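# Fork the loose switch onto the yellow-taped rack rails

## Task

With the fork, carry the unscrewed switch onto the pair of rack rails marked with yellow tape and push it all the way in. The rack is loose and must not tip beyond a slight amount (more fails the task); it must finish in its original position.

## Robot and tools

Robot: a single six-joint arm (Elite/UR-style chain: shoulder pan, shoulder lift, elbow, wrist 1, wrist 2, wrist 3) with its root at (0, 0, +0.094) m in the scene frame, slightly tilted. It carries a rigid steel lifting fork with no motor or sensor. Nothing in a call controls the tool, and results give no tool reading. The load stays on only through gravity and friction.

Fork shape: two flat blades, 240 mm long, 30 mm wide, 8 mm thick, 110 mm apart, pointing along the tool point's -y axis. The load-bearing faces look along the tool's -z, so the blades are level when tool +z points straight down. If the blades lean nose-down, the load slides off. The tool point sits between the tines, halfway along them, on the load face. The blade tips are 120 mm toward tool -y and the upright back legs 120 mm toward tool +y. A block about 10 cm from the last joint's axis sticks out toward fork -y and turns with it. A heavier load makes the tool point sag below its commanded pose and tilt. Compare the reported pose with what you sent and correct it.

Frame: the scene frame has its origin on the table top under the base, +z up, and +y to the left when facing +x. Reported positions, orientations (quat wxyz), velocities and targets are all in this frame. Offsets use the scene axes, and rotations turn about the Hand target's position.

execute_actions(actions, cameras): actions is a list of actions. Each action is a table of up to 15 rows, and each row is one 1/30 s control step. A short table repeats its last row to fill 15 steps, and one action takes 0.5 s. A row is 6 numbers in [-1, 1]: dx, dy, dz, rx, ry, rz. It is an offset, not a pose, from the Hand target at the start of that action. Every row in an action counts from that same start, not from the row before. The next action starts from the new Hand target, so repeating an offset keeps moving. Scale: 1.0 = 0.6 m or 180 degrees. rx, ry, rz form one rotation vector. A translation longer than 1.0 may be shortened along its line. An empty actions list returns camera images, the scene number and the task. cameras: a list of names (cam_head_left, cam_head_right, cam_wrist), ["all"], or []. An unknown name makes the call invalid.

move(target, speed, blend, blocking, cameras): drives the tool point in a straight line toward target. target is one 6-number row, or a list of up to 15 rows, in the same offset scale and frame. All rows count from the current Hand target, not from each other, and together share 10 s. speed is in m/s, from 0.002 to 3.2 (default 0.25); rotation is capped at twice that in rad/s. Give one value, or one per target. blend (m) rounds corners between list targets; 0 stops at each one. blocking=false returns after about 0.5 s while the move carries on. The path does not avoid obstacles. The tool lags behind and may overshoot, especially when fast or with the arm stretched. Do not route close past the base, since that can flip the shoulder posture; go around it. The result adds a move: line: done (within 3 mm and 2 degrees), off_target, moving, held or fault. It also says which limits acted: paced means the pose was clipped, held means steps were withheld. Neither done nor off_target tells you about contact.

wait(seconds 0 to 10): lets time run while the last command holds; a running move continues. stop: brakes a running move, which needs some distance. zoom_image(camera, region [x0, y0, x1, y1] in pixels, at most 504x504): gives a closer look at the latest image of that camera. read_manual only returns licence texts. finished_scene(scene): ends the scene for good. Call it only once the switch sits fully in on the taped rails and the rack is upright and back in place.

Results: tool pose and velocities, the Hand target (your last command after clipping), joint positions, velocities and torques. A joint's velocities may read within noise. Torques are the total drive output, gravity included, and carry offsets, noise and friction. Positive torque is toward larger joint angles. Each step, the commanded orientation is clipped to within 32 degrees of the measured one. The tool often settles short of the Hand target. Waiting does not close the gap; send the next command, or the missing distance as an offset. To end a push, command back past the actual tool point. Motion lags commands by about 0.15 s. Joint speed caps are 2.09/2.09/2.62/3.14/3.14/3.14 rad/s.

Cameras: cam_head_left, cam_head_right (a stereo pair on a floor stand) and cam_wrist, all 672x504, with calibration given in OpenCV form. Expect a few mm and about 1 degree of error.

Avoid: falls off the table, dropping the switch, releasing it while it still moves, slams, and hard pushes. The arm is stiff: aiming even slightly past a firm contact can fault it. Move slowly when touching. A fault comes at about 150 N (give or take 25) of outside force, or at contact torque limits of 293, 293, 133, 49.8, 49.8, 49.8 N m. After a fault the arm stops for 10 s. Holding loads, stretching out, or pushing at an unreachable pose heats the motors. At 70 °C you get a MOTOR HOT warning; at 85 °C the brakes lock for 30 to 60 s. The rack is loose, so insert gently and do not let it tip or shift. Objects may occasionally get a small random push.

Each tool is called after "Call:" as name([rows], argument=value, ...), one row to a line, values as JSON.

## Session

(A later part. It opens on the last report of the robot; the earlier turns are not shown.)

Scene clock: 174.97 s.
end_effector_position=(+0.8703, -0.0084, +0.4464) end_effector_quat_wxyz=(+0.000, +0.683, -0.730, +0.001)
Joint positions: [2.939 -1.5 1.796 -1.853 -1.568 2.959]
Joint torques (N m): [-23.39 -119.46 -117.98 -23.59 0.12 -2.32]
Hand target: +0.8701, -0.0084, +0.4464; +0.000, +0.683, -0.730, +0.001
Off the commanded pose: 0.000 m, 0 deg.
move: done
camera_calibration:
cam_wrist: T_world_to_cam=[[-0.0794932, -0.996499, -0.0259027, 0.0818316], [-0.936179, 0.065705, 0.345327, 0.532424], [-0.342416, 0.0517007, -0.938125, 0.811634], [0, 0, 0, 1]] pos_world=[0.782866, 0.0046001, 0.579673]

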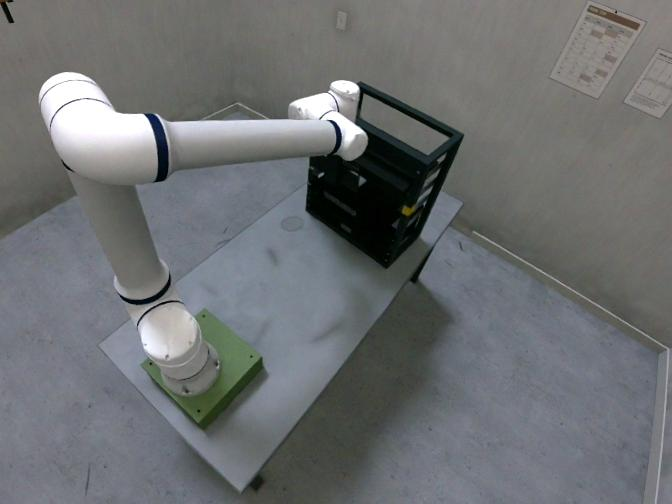

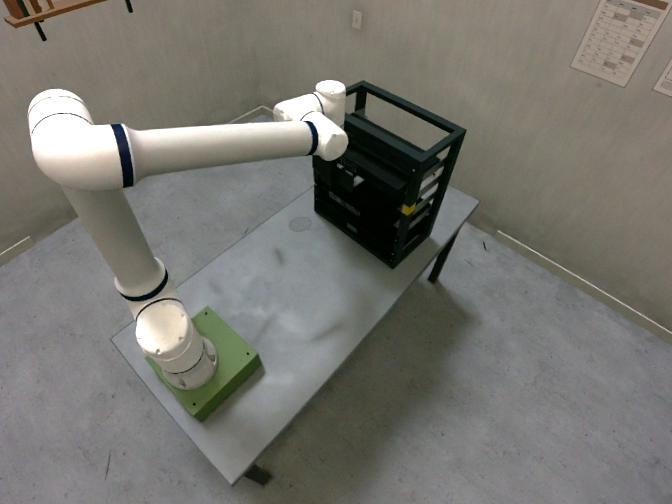

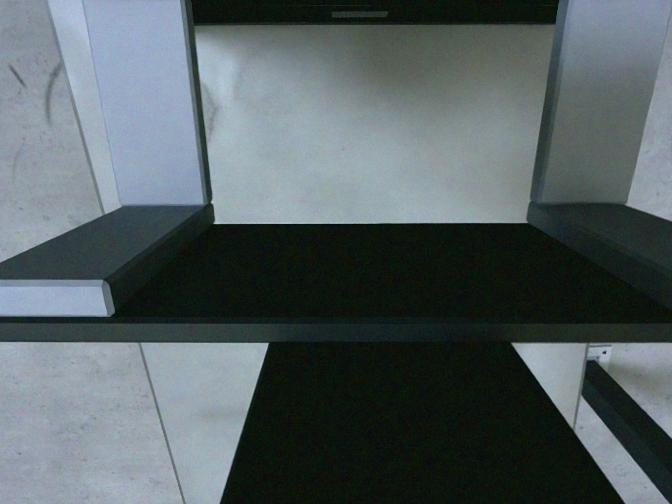

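Call:
move(target=[-0.3833, 0.0255, 0, 0, 0, 0], speed=0.15, cameras=["all"])

Call:
zoom_image(camera="cam_head_right", region=[245, 90, 445, 250])

Call:
zoom_image(camera="cam_head_left", region=[245, 90, 445, 250])

Scene clock: 181.77 s.
end_effector_position=(+0.6403, +0.0069, +0.4464) end_effector_quat_wxyz=(+0.000, +0.683, -0.730, +0.001)
Joint positions: [2.85 -1.914 2.142 -1.785 -1.569 2.87]
Joint torques (N m): [-23.31 -64.78 -119.14 -18.31 3.62 -1.7]
Hand target: +0.6401, +0.0069, +0.4464; +0.000, +0.683, -0.730, +0.001
Off the commanded pose: 0.000 m, 0 deg.
move: done
camera_calibration:
cam_wrist: T_world_to_cam=[[-0.0794932, -0.996499, -0.0259027, 0.0788025], [-0.936179, 0.065705, 0.345327, 0.316191], [-0.342416, 0.0517007, -0.938125, 0.732122], [0, 0, 0, 1]] pos_world=[0.552966, 0.0199001, 0.579673]

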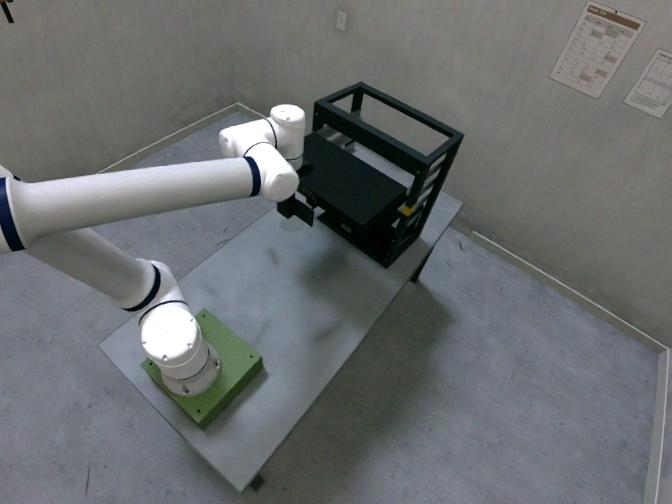

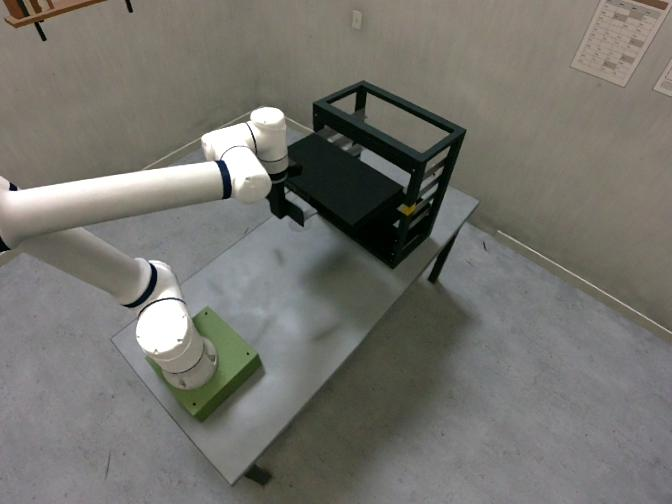

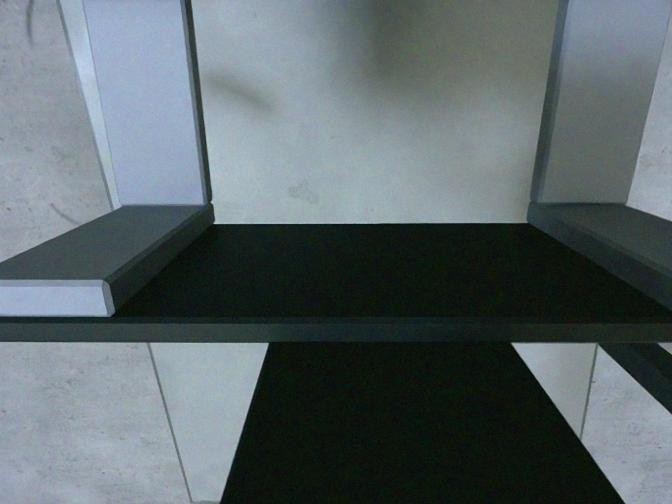

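Scaled by 2.520.

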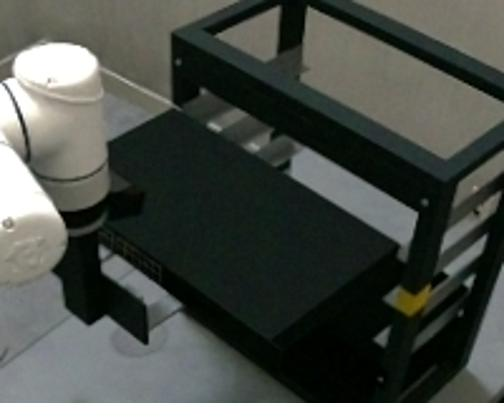

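Scaled by 2.520.

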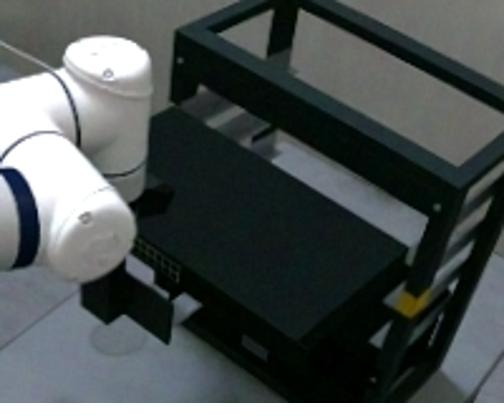

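Call:
move(target=[0, 0, -0.1482, 0, 0, 0], speed=0.12)

Call:
move(target=[0.0967, -0.0064, 0, 0, 0, 0], speed=0.1, cameras=["all"])

Call:
zoom_image(camera="cam_head_right", region=[295, 110, 445, 260])

Call:
zoom_image(camera="cam_head_left", region=[295, 110, 445, 260])

Scene clock: 193.97 s.
end_effector_position=(+0.6401, +0.0069, +0.3577) end_effector_quat_wxyz=(+0.000, +0.683, -0.730, +0.001) end_effector_velocity=(+0.000, +0.000, -0.001) end_effector_angular_velocity=(-0.001, -0.002, +0.000)
Joint positions: [2.85 -1.861 2.271 -1.968 -1.569 2.871]
Joint velocities: [0 0.001 0.002 -0.005 0 0]
Joint torques (N m): [9.04 -42.33 -112.89 -23.41 2.44 3.52]
Hand target: +0.6401, +0.0069, +0.3575; +0.000, +0.683, -0.730, +0.001
Off the commanded pose: 0.000 m, 0 deg.
move: done

Scene clock: 195.10 s.
end_effector_position=(+0.6980, +0.0031, +0.3575) end_effector_quat_wxyz=(+0.000, +0.683, -0.730, +0.001)
Joint positions: [2.88 -1.745 2.189 -2.001 -1.569 2.9]
Joint torques (N m): [8.34 -53.12 -138.88 -24.21 0.33 3.29]
Hand target: +0.6981, +0.0030, +0.3575; +0.000, +0.683, -0.730, +0.001
Off the commanded pose: 0.000 m, 0 deg.
move: done
camera_calibration:
cam_wrist: T_world_to_cam=[[-0.0794327, -0.9965, -0.02603, 0.0773174], [-0.936185, 0.0656043, 0.345332, 0.401067], [-0.342416, 0.0517996, -0.938119, 0.668637], [0, 0, 0, 1]] pos_world=[0.610566, 0.0161, 0.490773]

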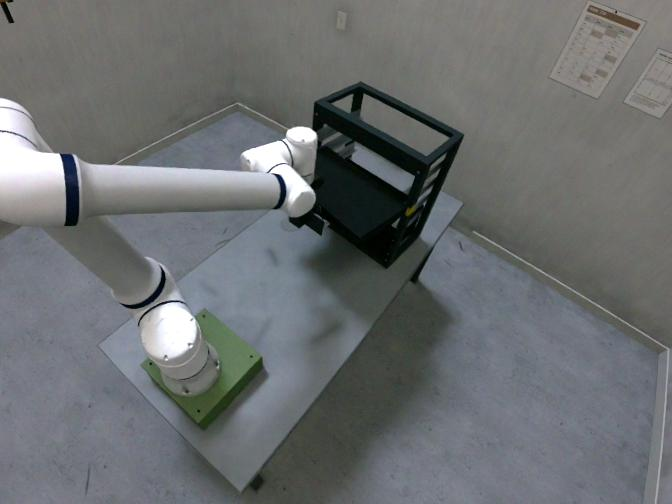

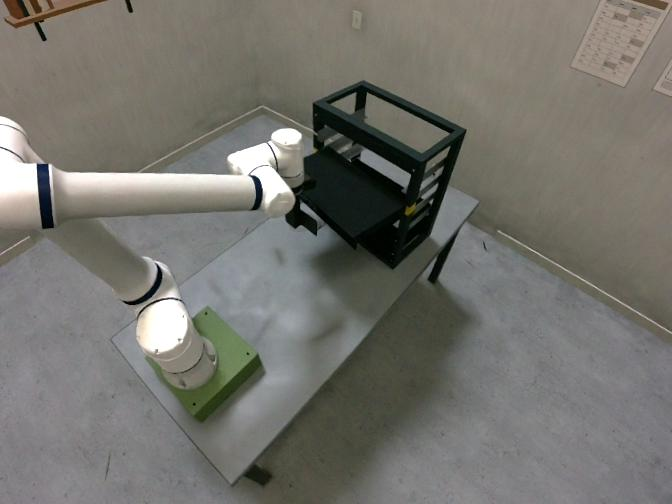

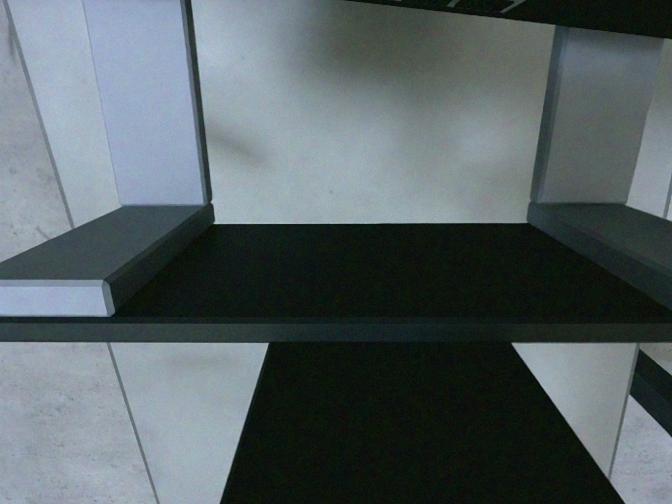

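Scaled by 3.360.

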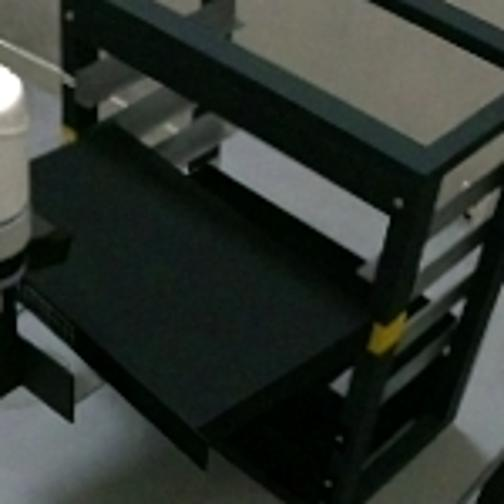

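Scaled by 3.360.

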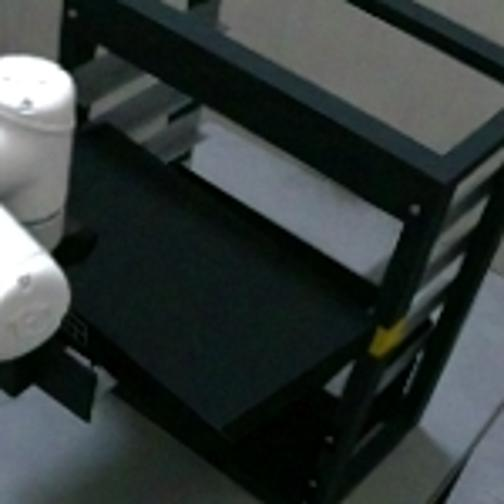

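Call:
move(target=[-0.0967, 0.0064, 0, 0, 0, 0], speed=0.08, cameras=["all"])

Call:
zoom_image(camera="cam_head_right", region=[345, 160, 445, 260])

Call:
zoom_image(camera="cam_head_left", region=[345, 160, 445, 260])

Call:
zoom_image(camera="cam_head_right", region=[285, 110, 365, 190])

Call:
zoom_image(camera="cam_head_left", region=[285, 110, 365, 190])

Scene clock: 218.27 s.
end_effector_position=(+0.6403, +0.0069, +0.3575) end_effector_quat_wxyz=(+0.000, +0.683, -0.730, +0.001)
Joint positions: [2.851 -1.86 2.271 -1.969 -1.569 2.871]
Joint torques (N m): [-21.43 -67.45 -112.69 -18.19 1.9 -2.12]
Hand target: +0.6401, +0.0069, +0.3575; +0.000, +0.683, -0.730, +0.001
Off the commanded pose: 0.000 m, 0 deg.
move: done
camera_calibration:
cam_wrist: T_world_to_cam=[[-0.0794932, -0.996499, -0.0259027, 0.0764998], [-0.936179, 0.065705, 0.345327, 0.34689], [-0.342416, 0.0517007, -0.938125, 0.648722], [0, 0, 0, 1]] pos_world=[0.552966, 0.0199001, 0.490773]

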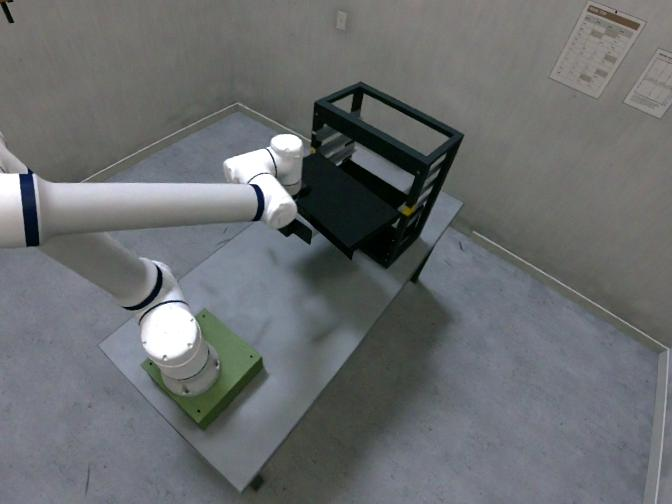

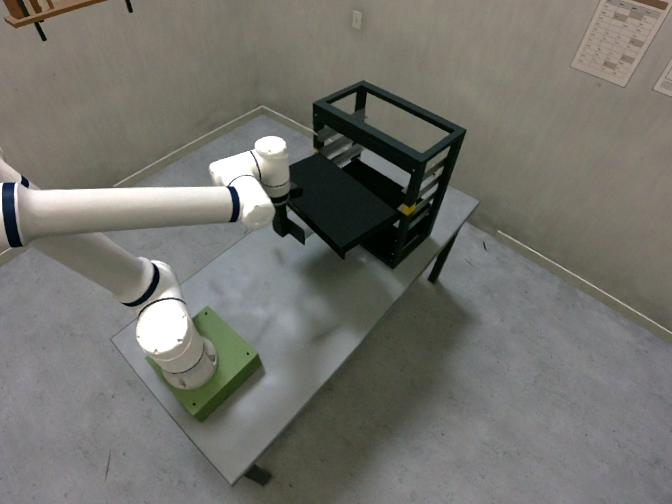

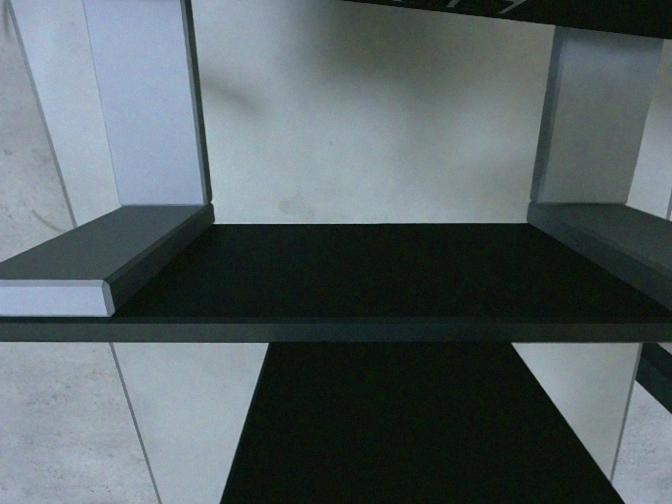

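Scaled by 5.040.

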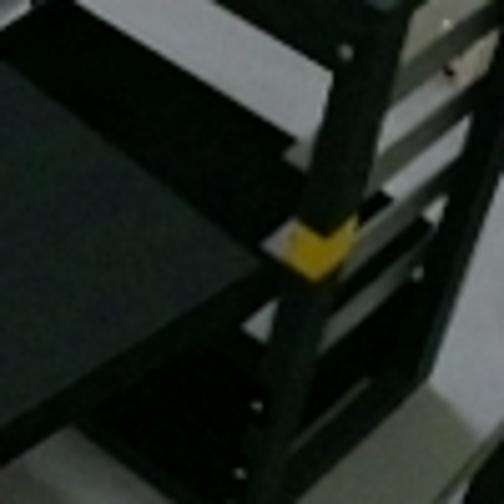

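Scaled by 5.040.

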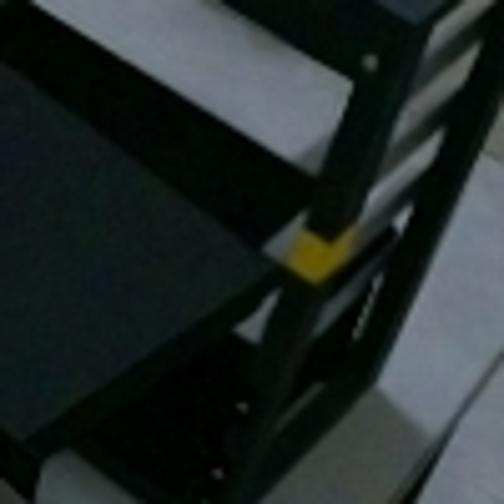

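Scaled by 6.300.

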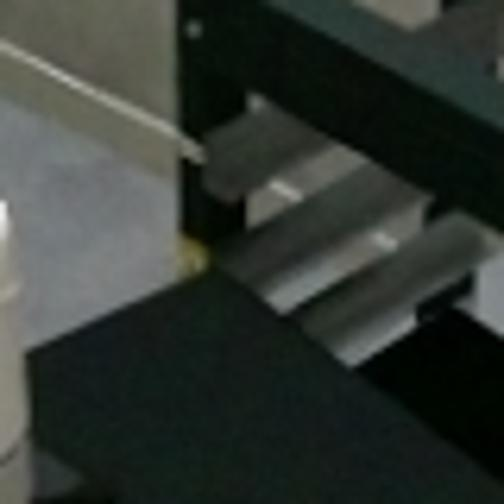

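Scaled by 6.300.

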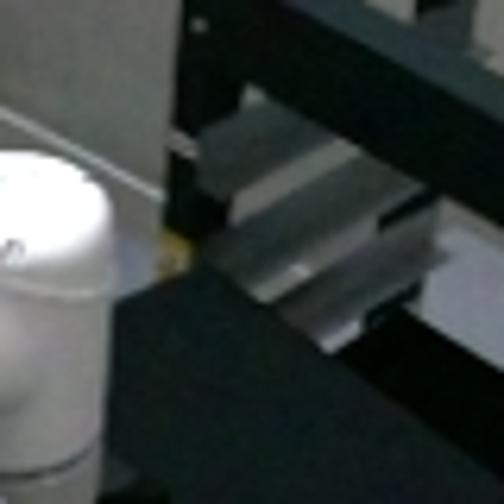

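Call:
move(target=[0, 0.01, 0, 0, 0, 0.0328], speed=0.06, cameras=["all"])

Call:
zoom_image(camera="cam_head_right", region=[360, 170, 440, 250])

Call:
zoom_image(camera="cam_head_left", region=[360, 170, 440, 250])

Call:
zoom_image(camera="cam_head_right", region=[285, 110, 365, 190])

Call:
zoom_image(camera="cam_head_left", region=[285, 110, 365, 190])

Call:
zoom_image(camera="cam_head_right", region=[300, 130, 440, 270])

Scene clock: 254.83 s.
end_effector_position=(+0.6401, +0.0129, +0.3575) end_effector_quat_wxyz=(+0.000, +0.720, -0.694, +0.001)
Joint positions: [2.831 -1.861 2.272 -1.968 -1.569 2.749]
Joint torques (N m): [-23.24 -39.08 -120.91 -21.28 3.46 -2.62]
Hand target: +0.6401, +0.0129, +0.3575; +0.000, +0.720, -0.694, +0.001
Off the commanded pose: 0.000 m, 0 deg.
move: done
camera_calibration:
cam_wrist: T_world_to_cam=[[0.023187, -0.999395, -0.0259144, 0.0168259], [-0.937966, -0.0307171, 0.345365, 0.348629], [-0.345952, 0.0162988, -0.938111, 0.651033], [0, 0, 0, 1]] pos_world=[0.551838, 0.0169135, 0.490773]

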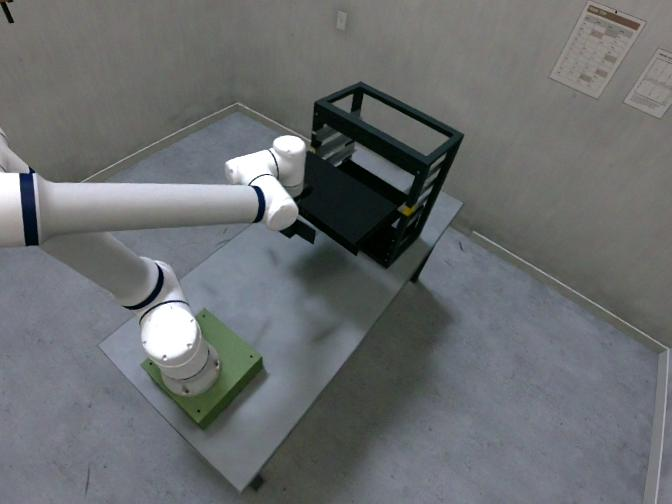

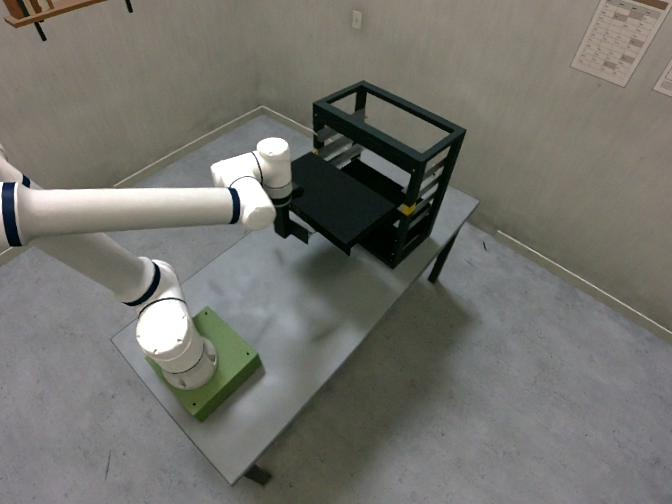

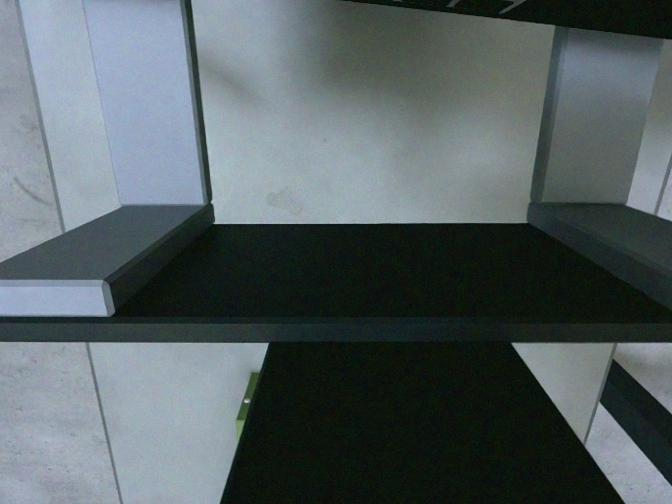

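Scaled by 6.300.

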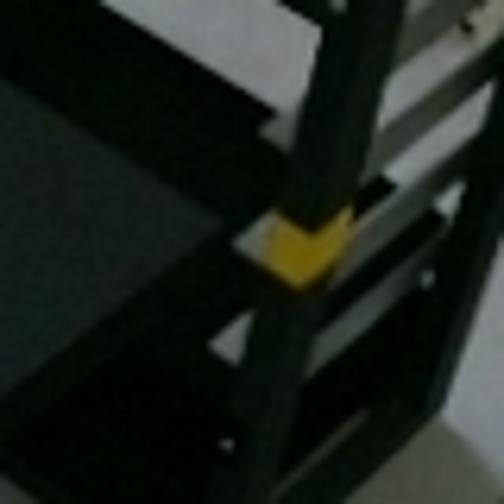

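Scaled by 6.300.

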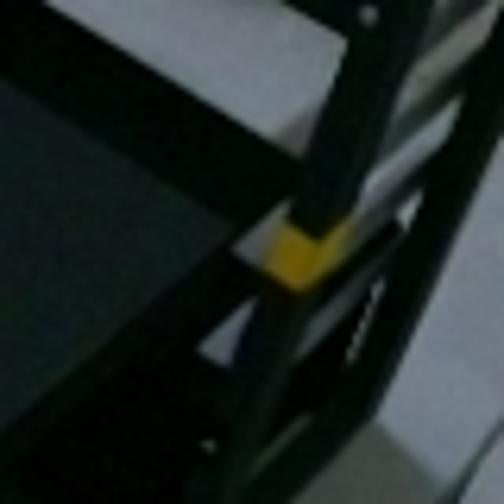

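Scaled by 6.300.

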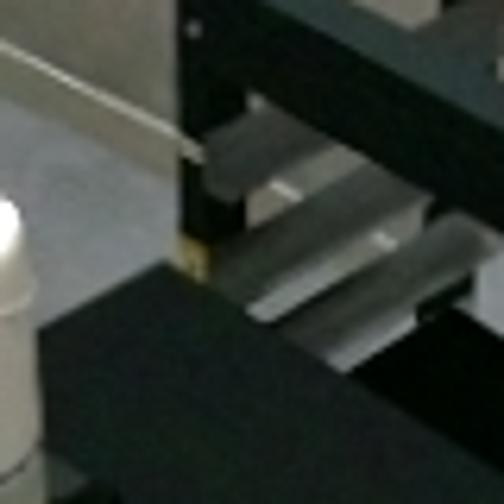

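Scaled by 6.300.

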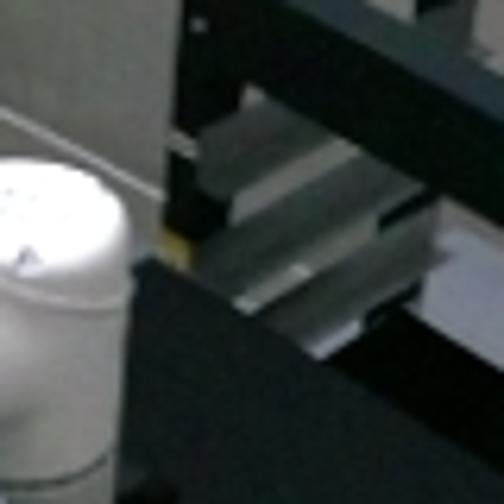

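Scaled by 3.600.

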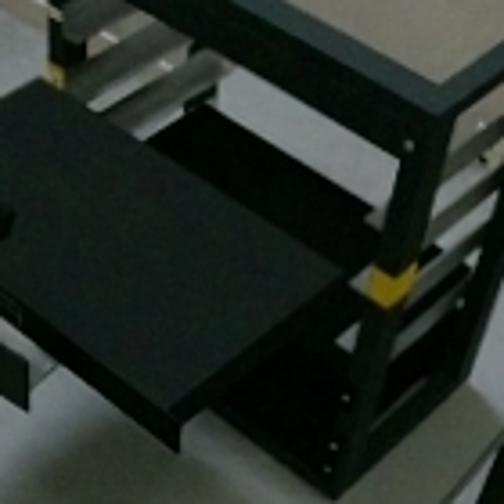

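Call:
move(target=[0.0417, 0.0033, 0, 0, 0, 0], speed=0.06, cameras=["all"])

Call:
zoom_image(camera="cam_head_right", region=[380, 180, 430, 230])

Call:
zoom_image(camera="cam_head_left", region=[380, 180, 430, 230])

Call:
zoom_image(camera="cam_head_right", region=[300, 120, 350, 170])

Call:
zoom_image(camera="cam_head_left", region=[300, 120, 350, 170])

Scene clock: 265.10 s.
end_effector_position=(+0.6650, +0.0149, +0.3575) end_effector_quat_wxyz=(+0.000, +0.720, -0.694, +0.001)
Joint positions: [2.853 -1.81 2.237 -1.985 -1.569 2.77]
Joint torques (N m): [9.03 -45.15 -135.78 -22.57 2.7 3.34]
Hand target: +0.6651, +0.0149, +0.3575; +0.000, +0.720, -0.694, +0.001
Off the commanded pose: 0.000 m, 0 deg.
move: done
camera_calibration:
cam_wrist: T_world_to_cam=[[0.0234702, -0.999386, -0.0260139, 0.0180329], [-0.937969, -0.0310167, 0.345329, 0.372068], [-0.345924, 0.0162952, -0.938121, 0.659606], [0, 0, 0, 1]] pos_world=[0.576739, 0.0188137, 0.490773]

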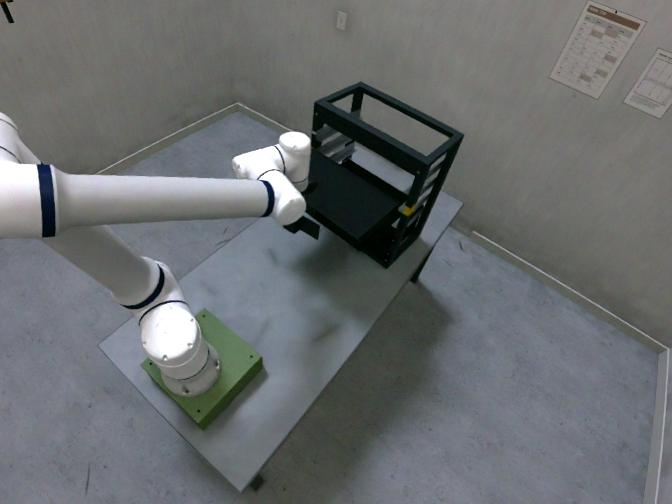

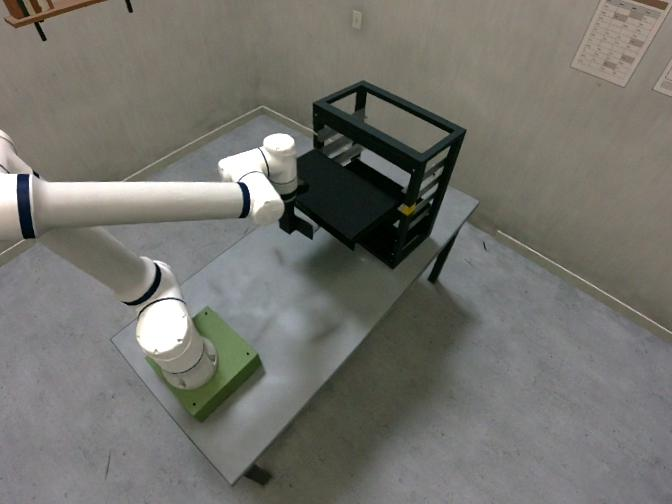

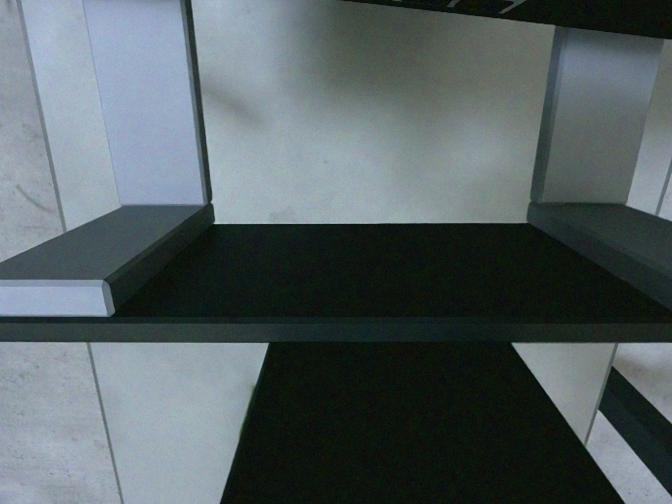

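Scaled by 10.080.

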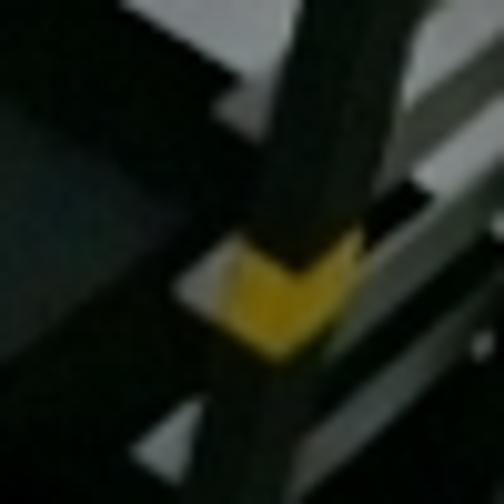

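Scaled by 10.080.

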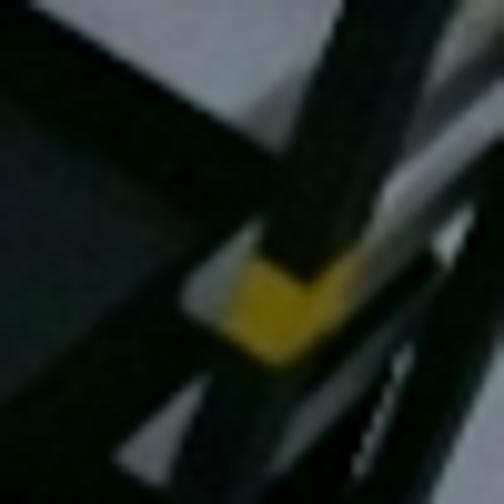

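Scaled by 10.080.

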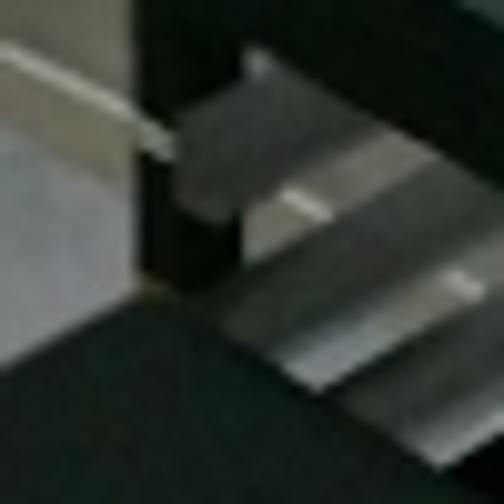

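Scaled by 10.080.

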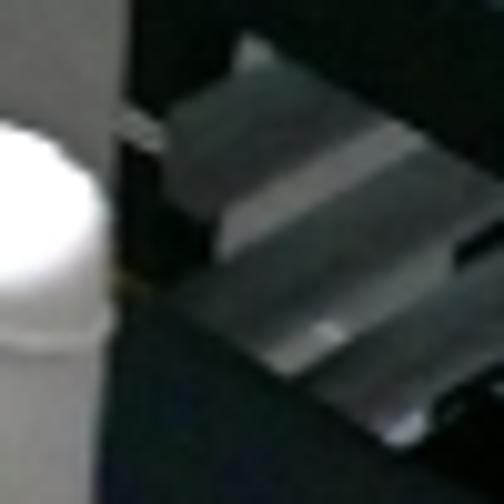

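Call:
move([
  [0, -0.0108, 0, 0, 0, 0],
  [0.05, -0.0141, 0, 0, 0, 0],
], speed=0.05, cameras=["all"])

Call:
zoom_image(camera="cam_head_right", region=[380, 180, 430, 230])

Call:
zoom_image(camera="cam_head_left", region=[380, 180, 430, 230])

Call:
zoom_image(camera="cam_head_right", region=[300, 120, 350, 170])

Call:
zoom_image(camera="cam_head_left", region=[300, 120, 350, 170])

Scene clock: 286.63 s.
end_effector_position=(+0.6949, +0.0064, +0.3575) end_effector_quat_wxyz=(+0.000, +0.720, -0.694, +0.001)
Joint positions: [2.856 -1.751 2.194 -2 -1.569 2.774]
Joint torques (N m): [10.4 -51.83 -136.79 -23.29 4.74 3.46]
Hand target: +0.6951, +0.0064, +0.3575; +0.000, +0.720, -0.694, +0.001
Off the commanded pose: 0.000 m, 0 deg.
move: done
camera_calibration:
cam_wrist: T_world_to_cam=[[0.0234693, -0.999386, -0.0260149, 0.0089373], [-0.937957, -0.0310168, 0.345361, 0.39983], [-0.345956, 0.0162955, -0.938109, 0.670099], [0, 0, 0, 1]] pos_world=[0.606639, 0.0104137, 0.490773]

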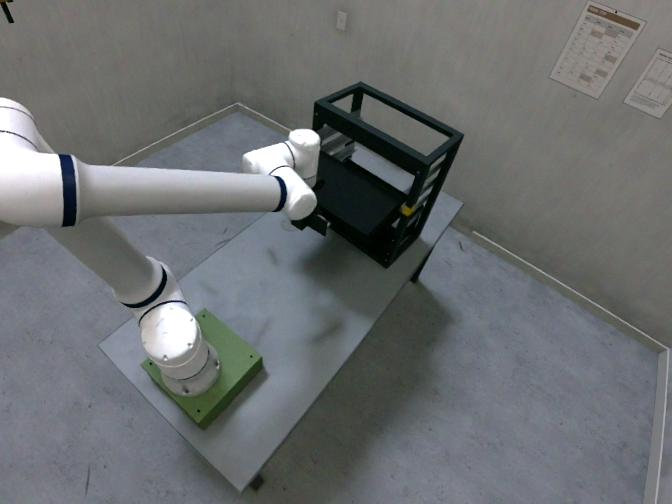

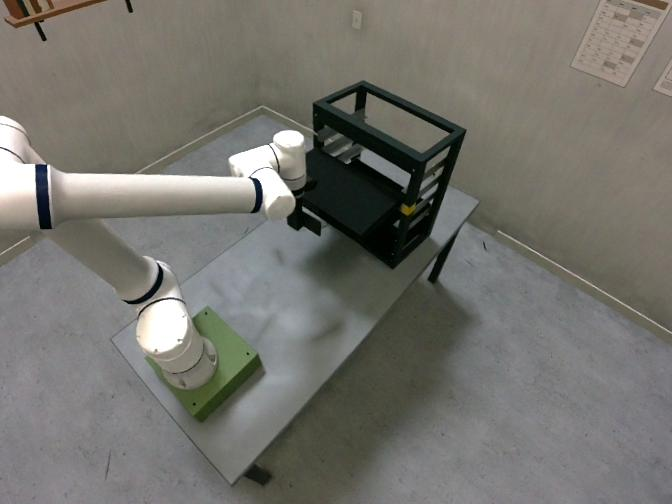

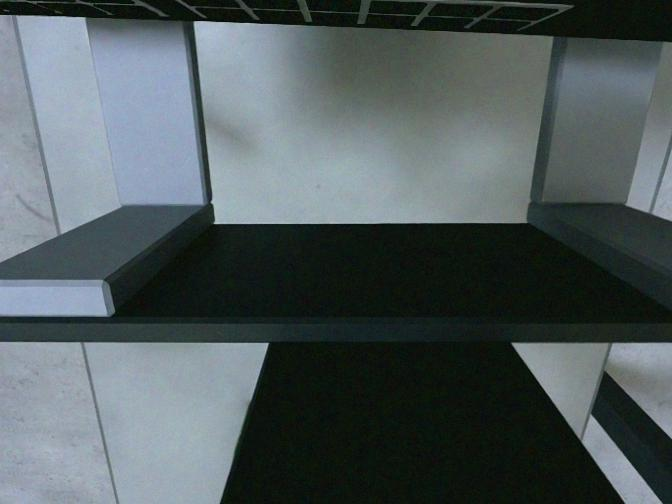

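Scaled by 10.080.

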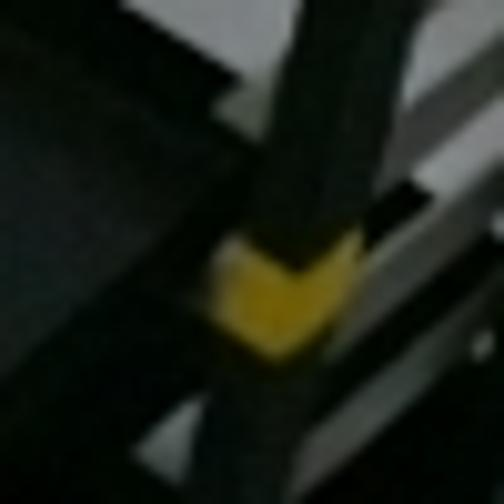

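Scaled by 10.080.

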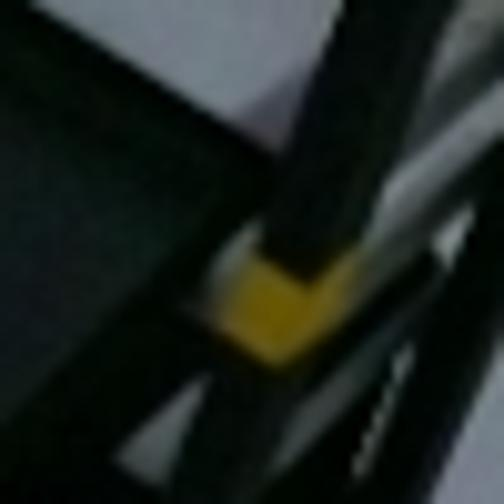

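Scaled by 10.080.

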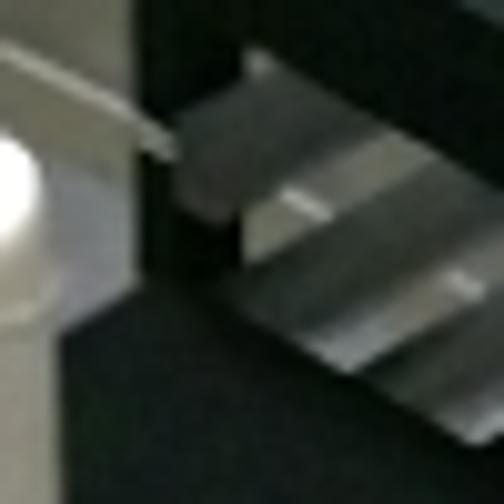

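Scaled by 10.080.

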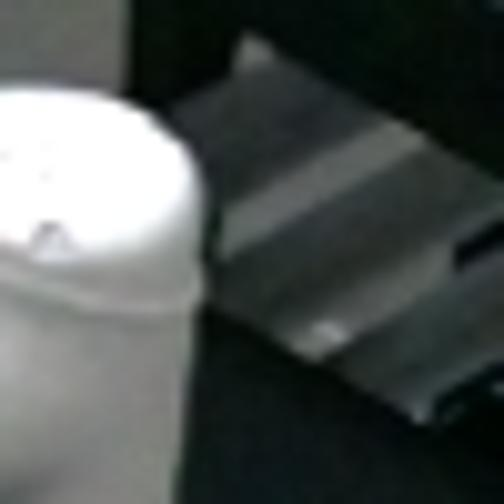

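Call:
move([
  [-0.004, 0, 0, 0, 0, 0],
  [-0.004, -0.0042, 0, 0, 0, 0],
  [0.0205, 0.0136, 0, 0, 0, -0.0194],
], speed=0.04, cameras=["all"])

Call:
zoom_image(camera="cam_head_right", region=[380, 180, 430, 230])

Call:
zoom_image(camera="cam_head_right", region=[300, 120, 350, 170])

Scene clock: 310.53 s.
end_effector_position=(+0.7074, +0.0145, +0.3575) end_effector_quat_wxyz=(+0.000, +0.698, -0.716, +0.001)
Joint positions: [2.894 -1.727 2.175 -2.005 -1.568 2.872]
Joint torques (N m): [10.01 -54.67 -137.37 -23.14 1.43 3.65]
Hand target: +0.7074, +0.0146, +0.3575; +0.000, +0.698, -0.716, +0.001
Off the commanded pose: 0.000 m, 0 deg.
move: done
camera_calibration:
cam_wrist: T_world_to_cam=[[-0.037237, -0.998967, -0.0260579, 0.0596784], [-0.938114, 0.0259603, 0.345352, 0.411128], [-0.344318, 0.0373052, -0.938112, 0.672843], [0, 0, 0, 1]] pos_world=[0.619579, 0.0238432, 0.490773]

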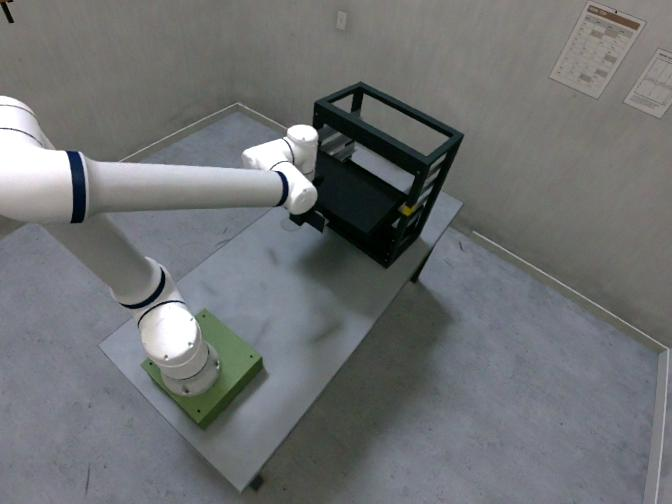

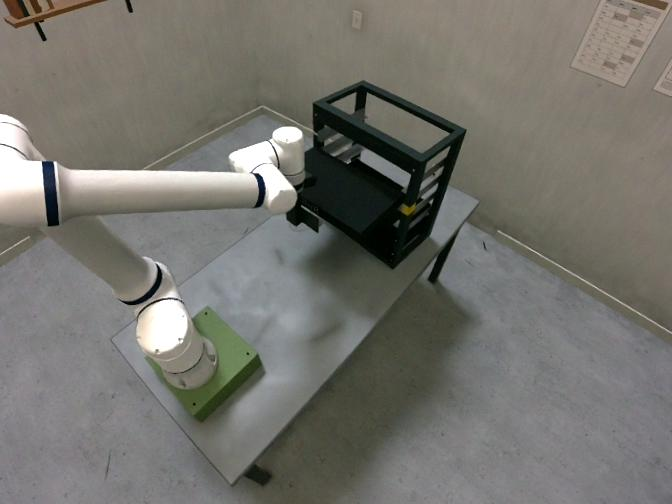

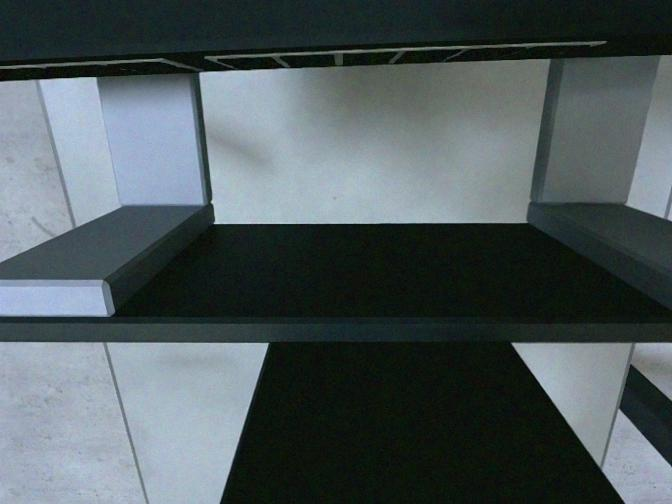

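Scaled by 10.080.

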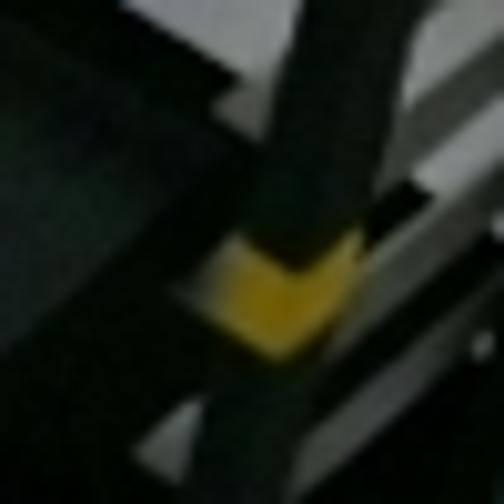

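Scaled by 10.080.

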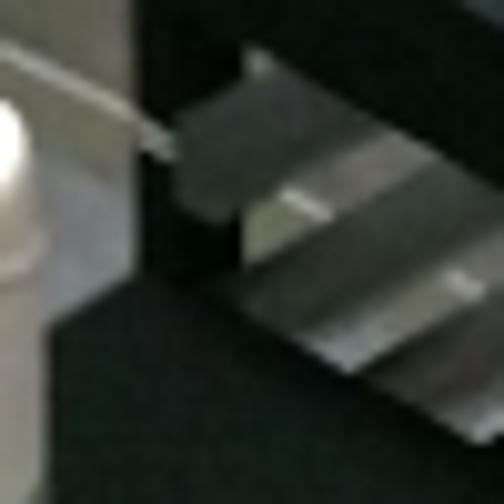

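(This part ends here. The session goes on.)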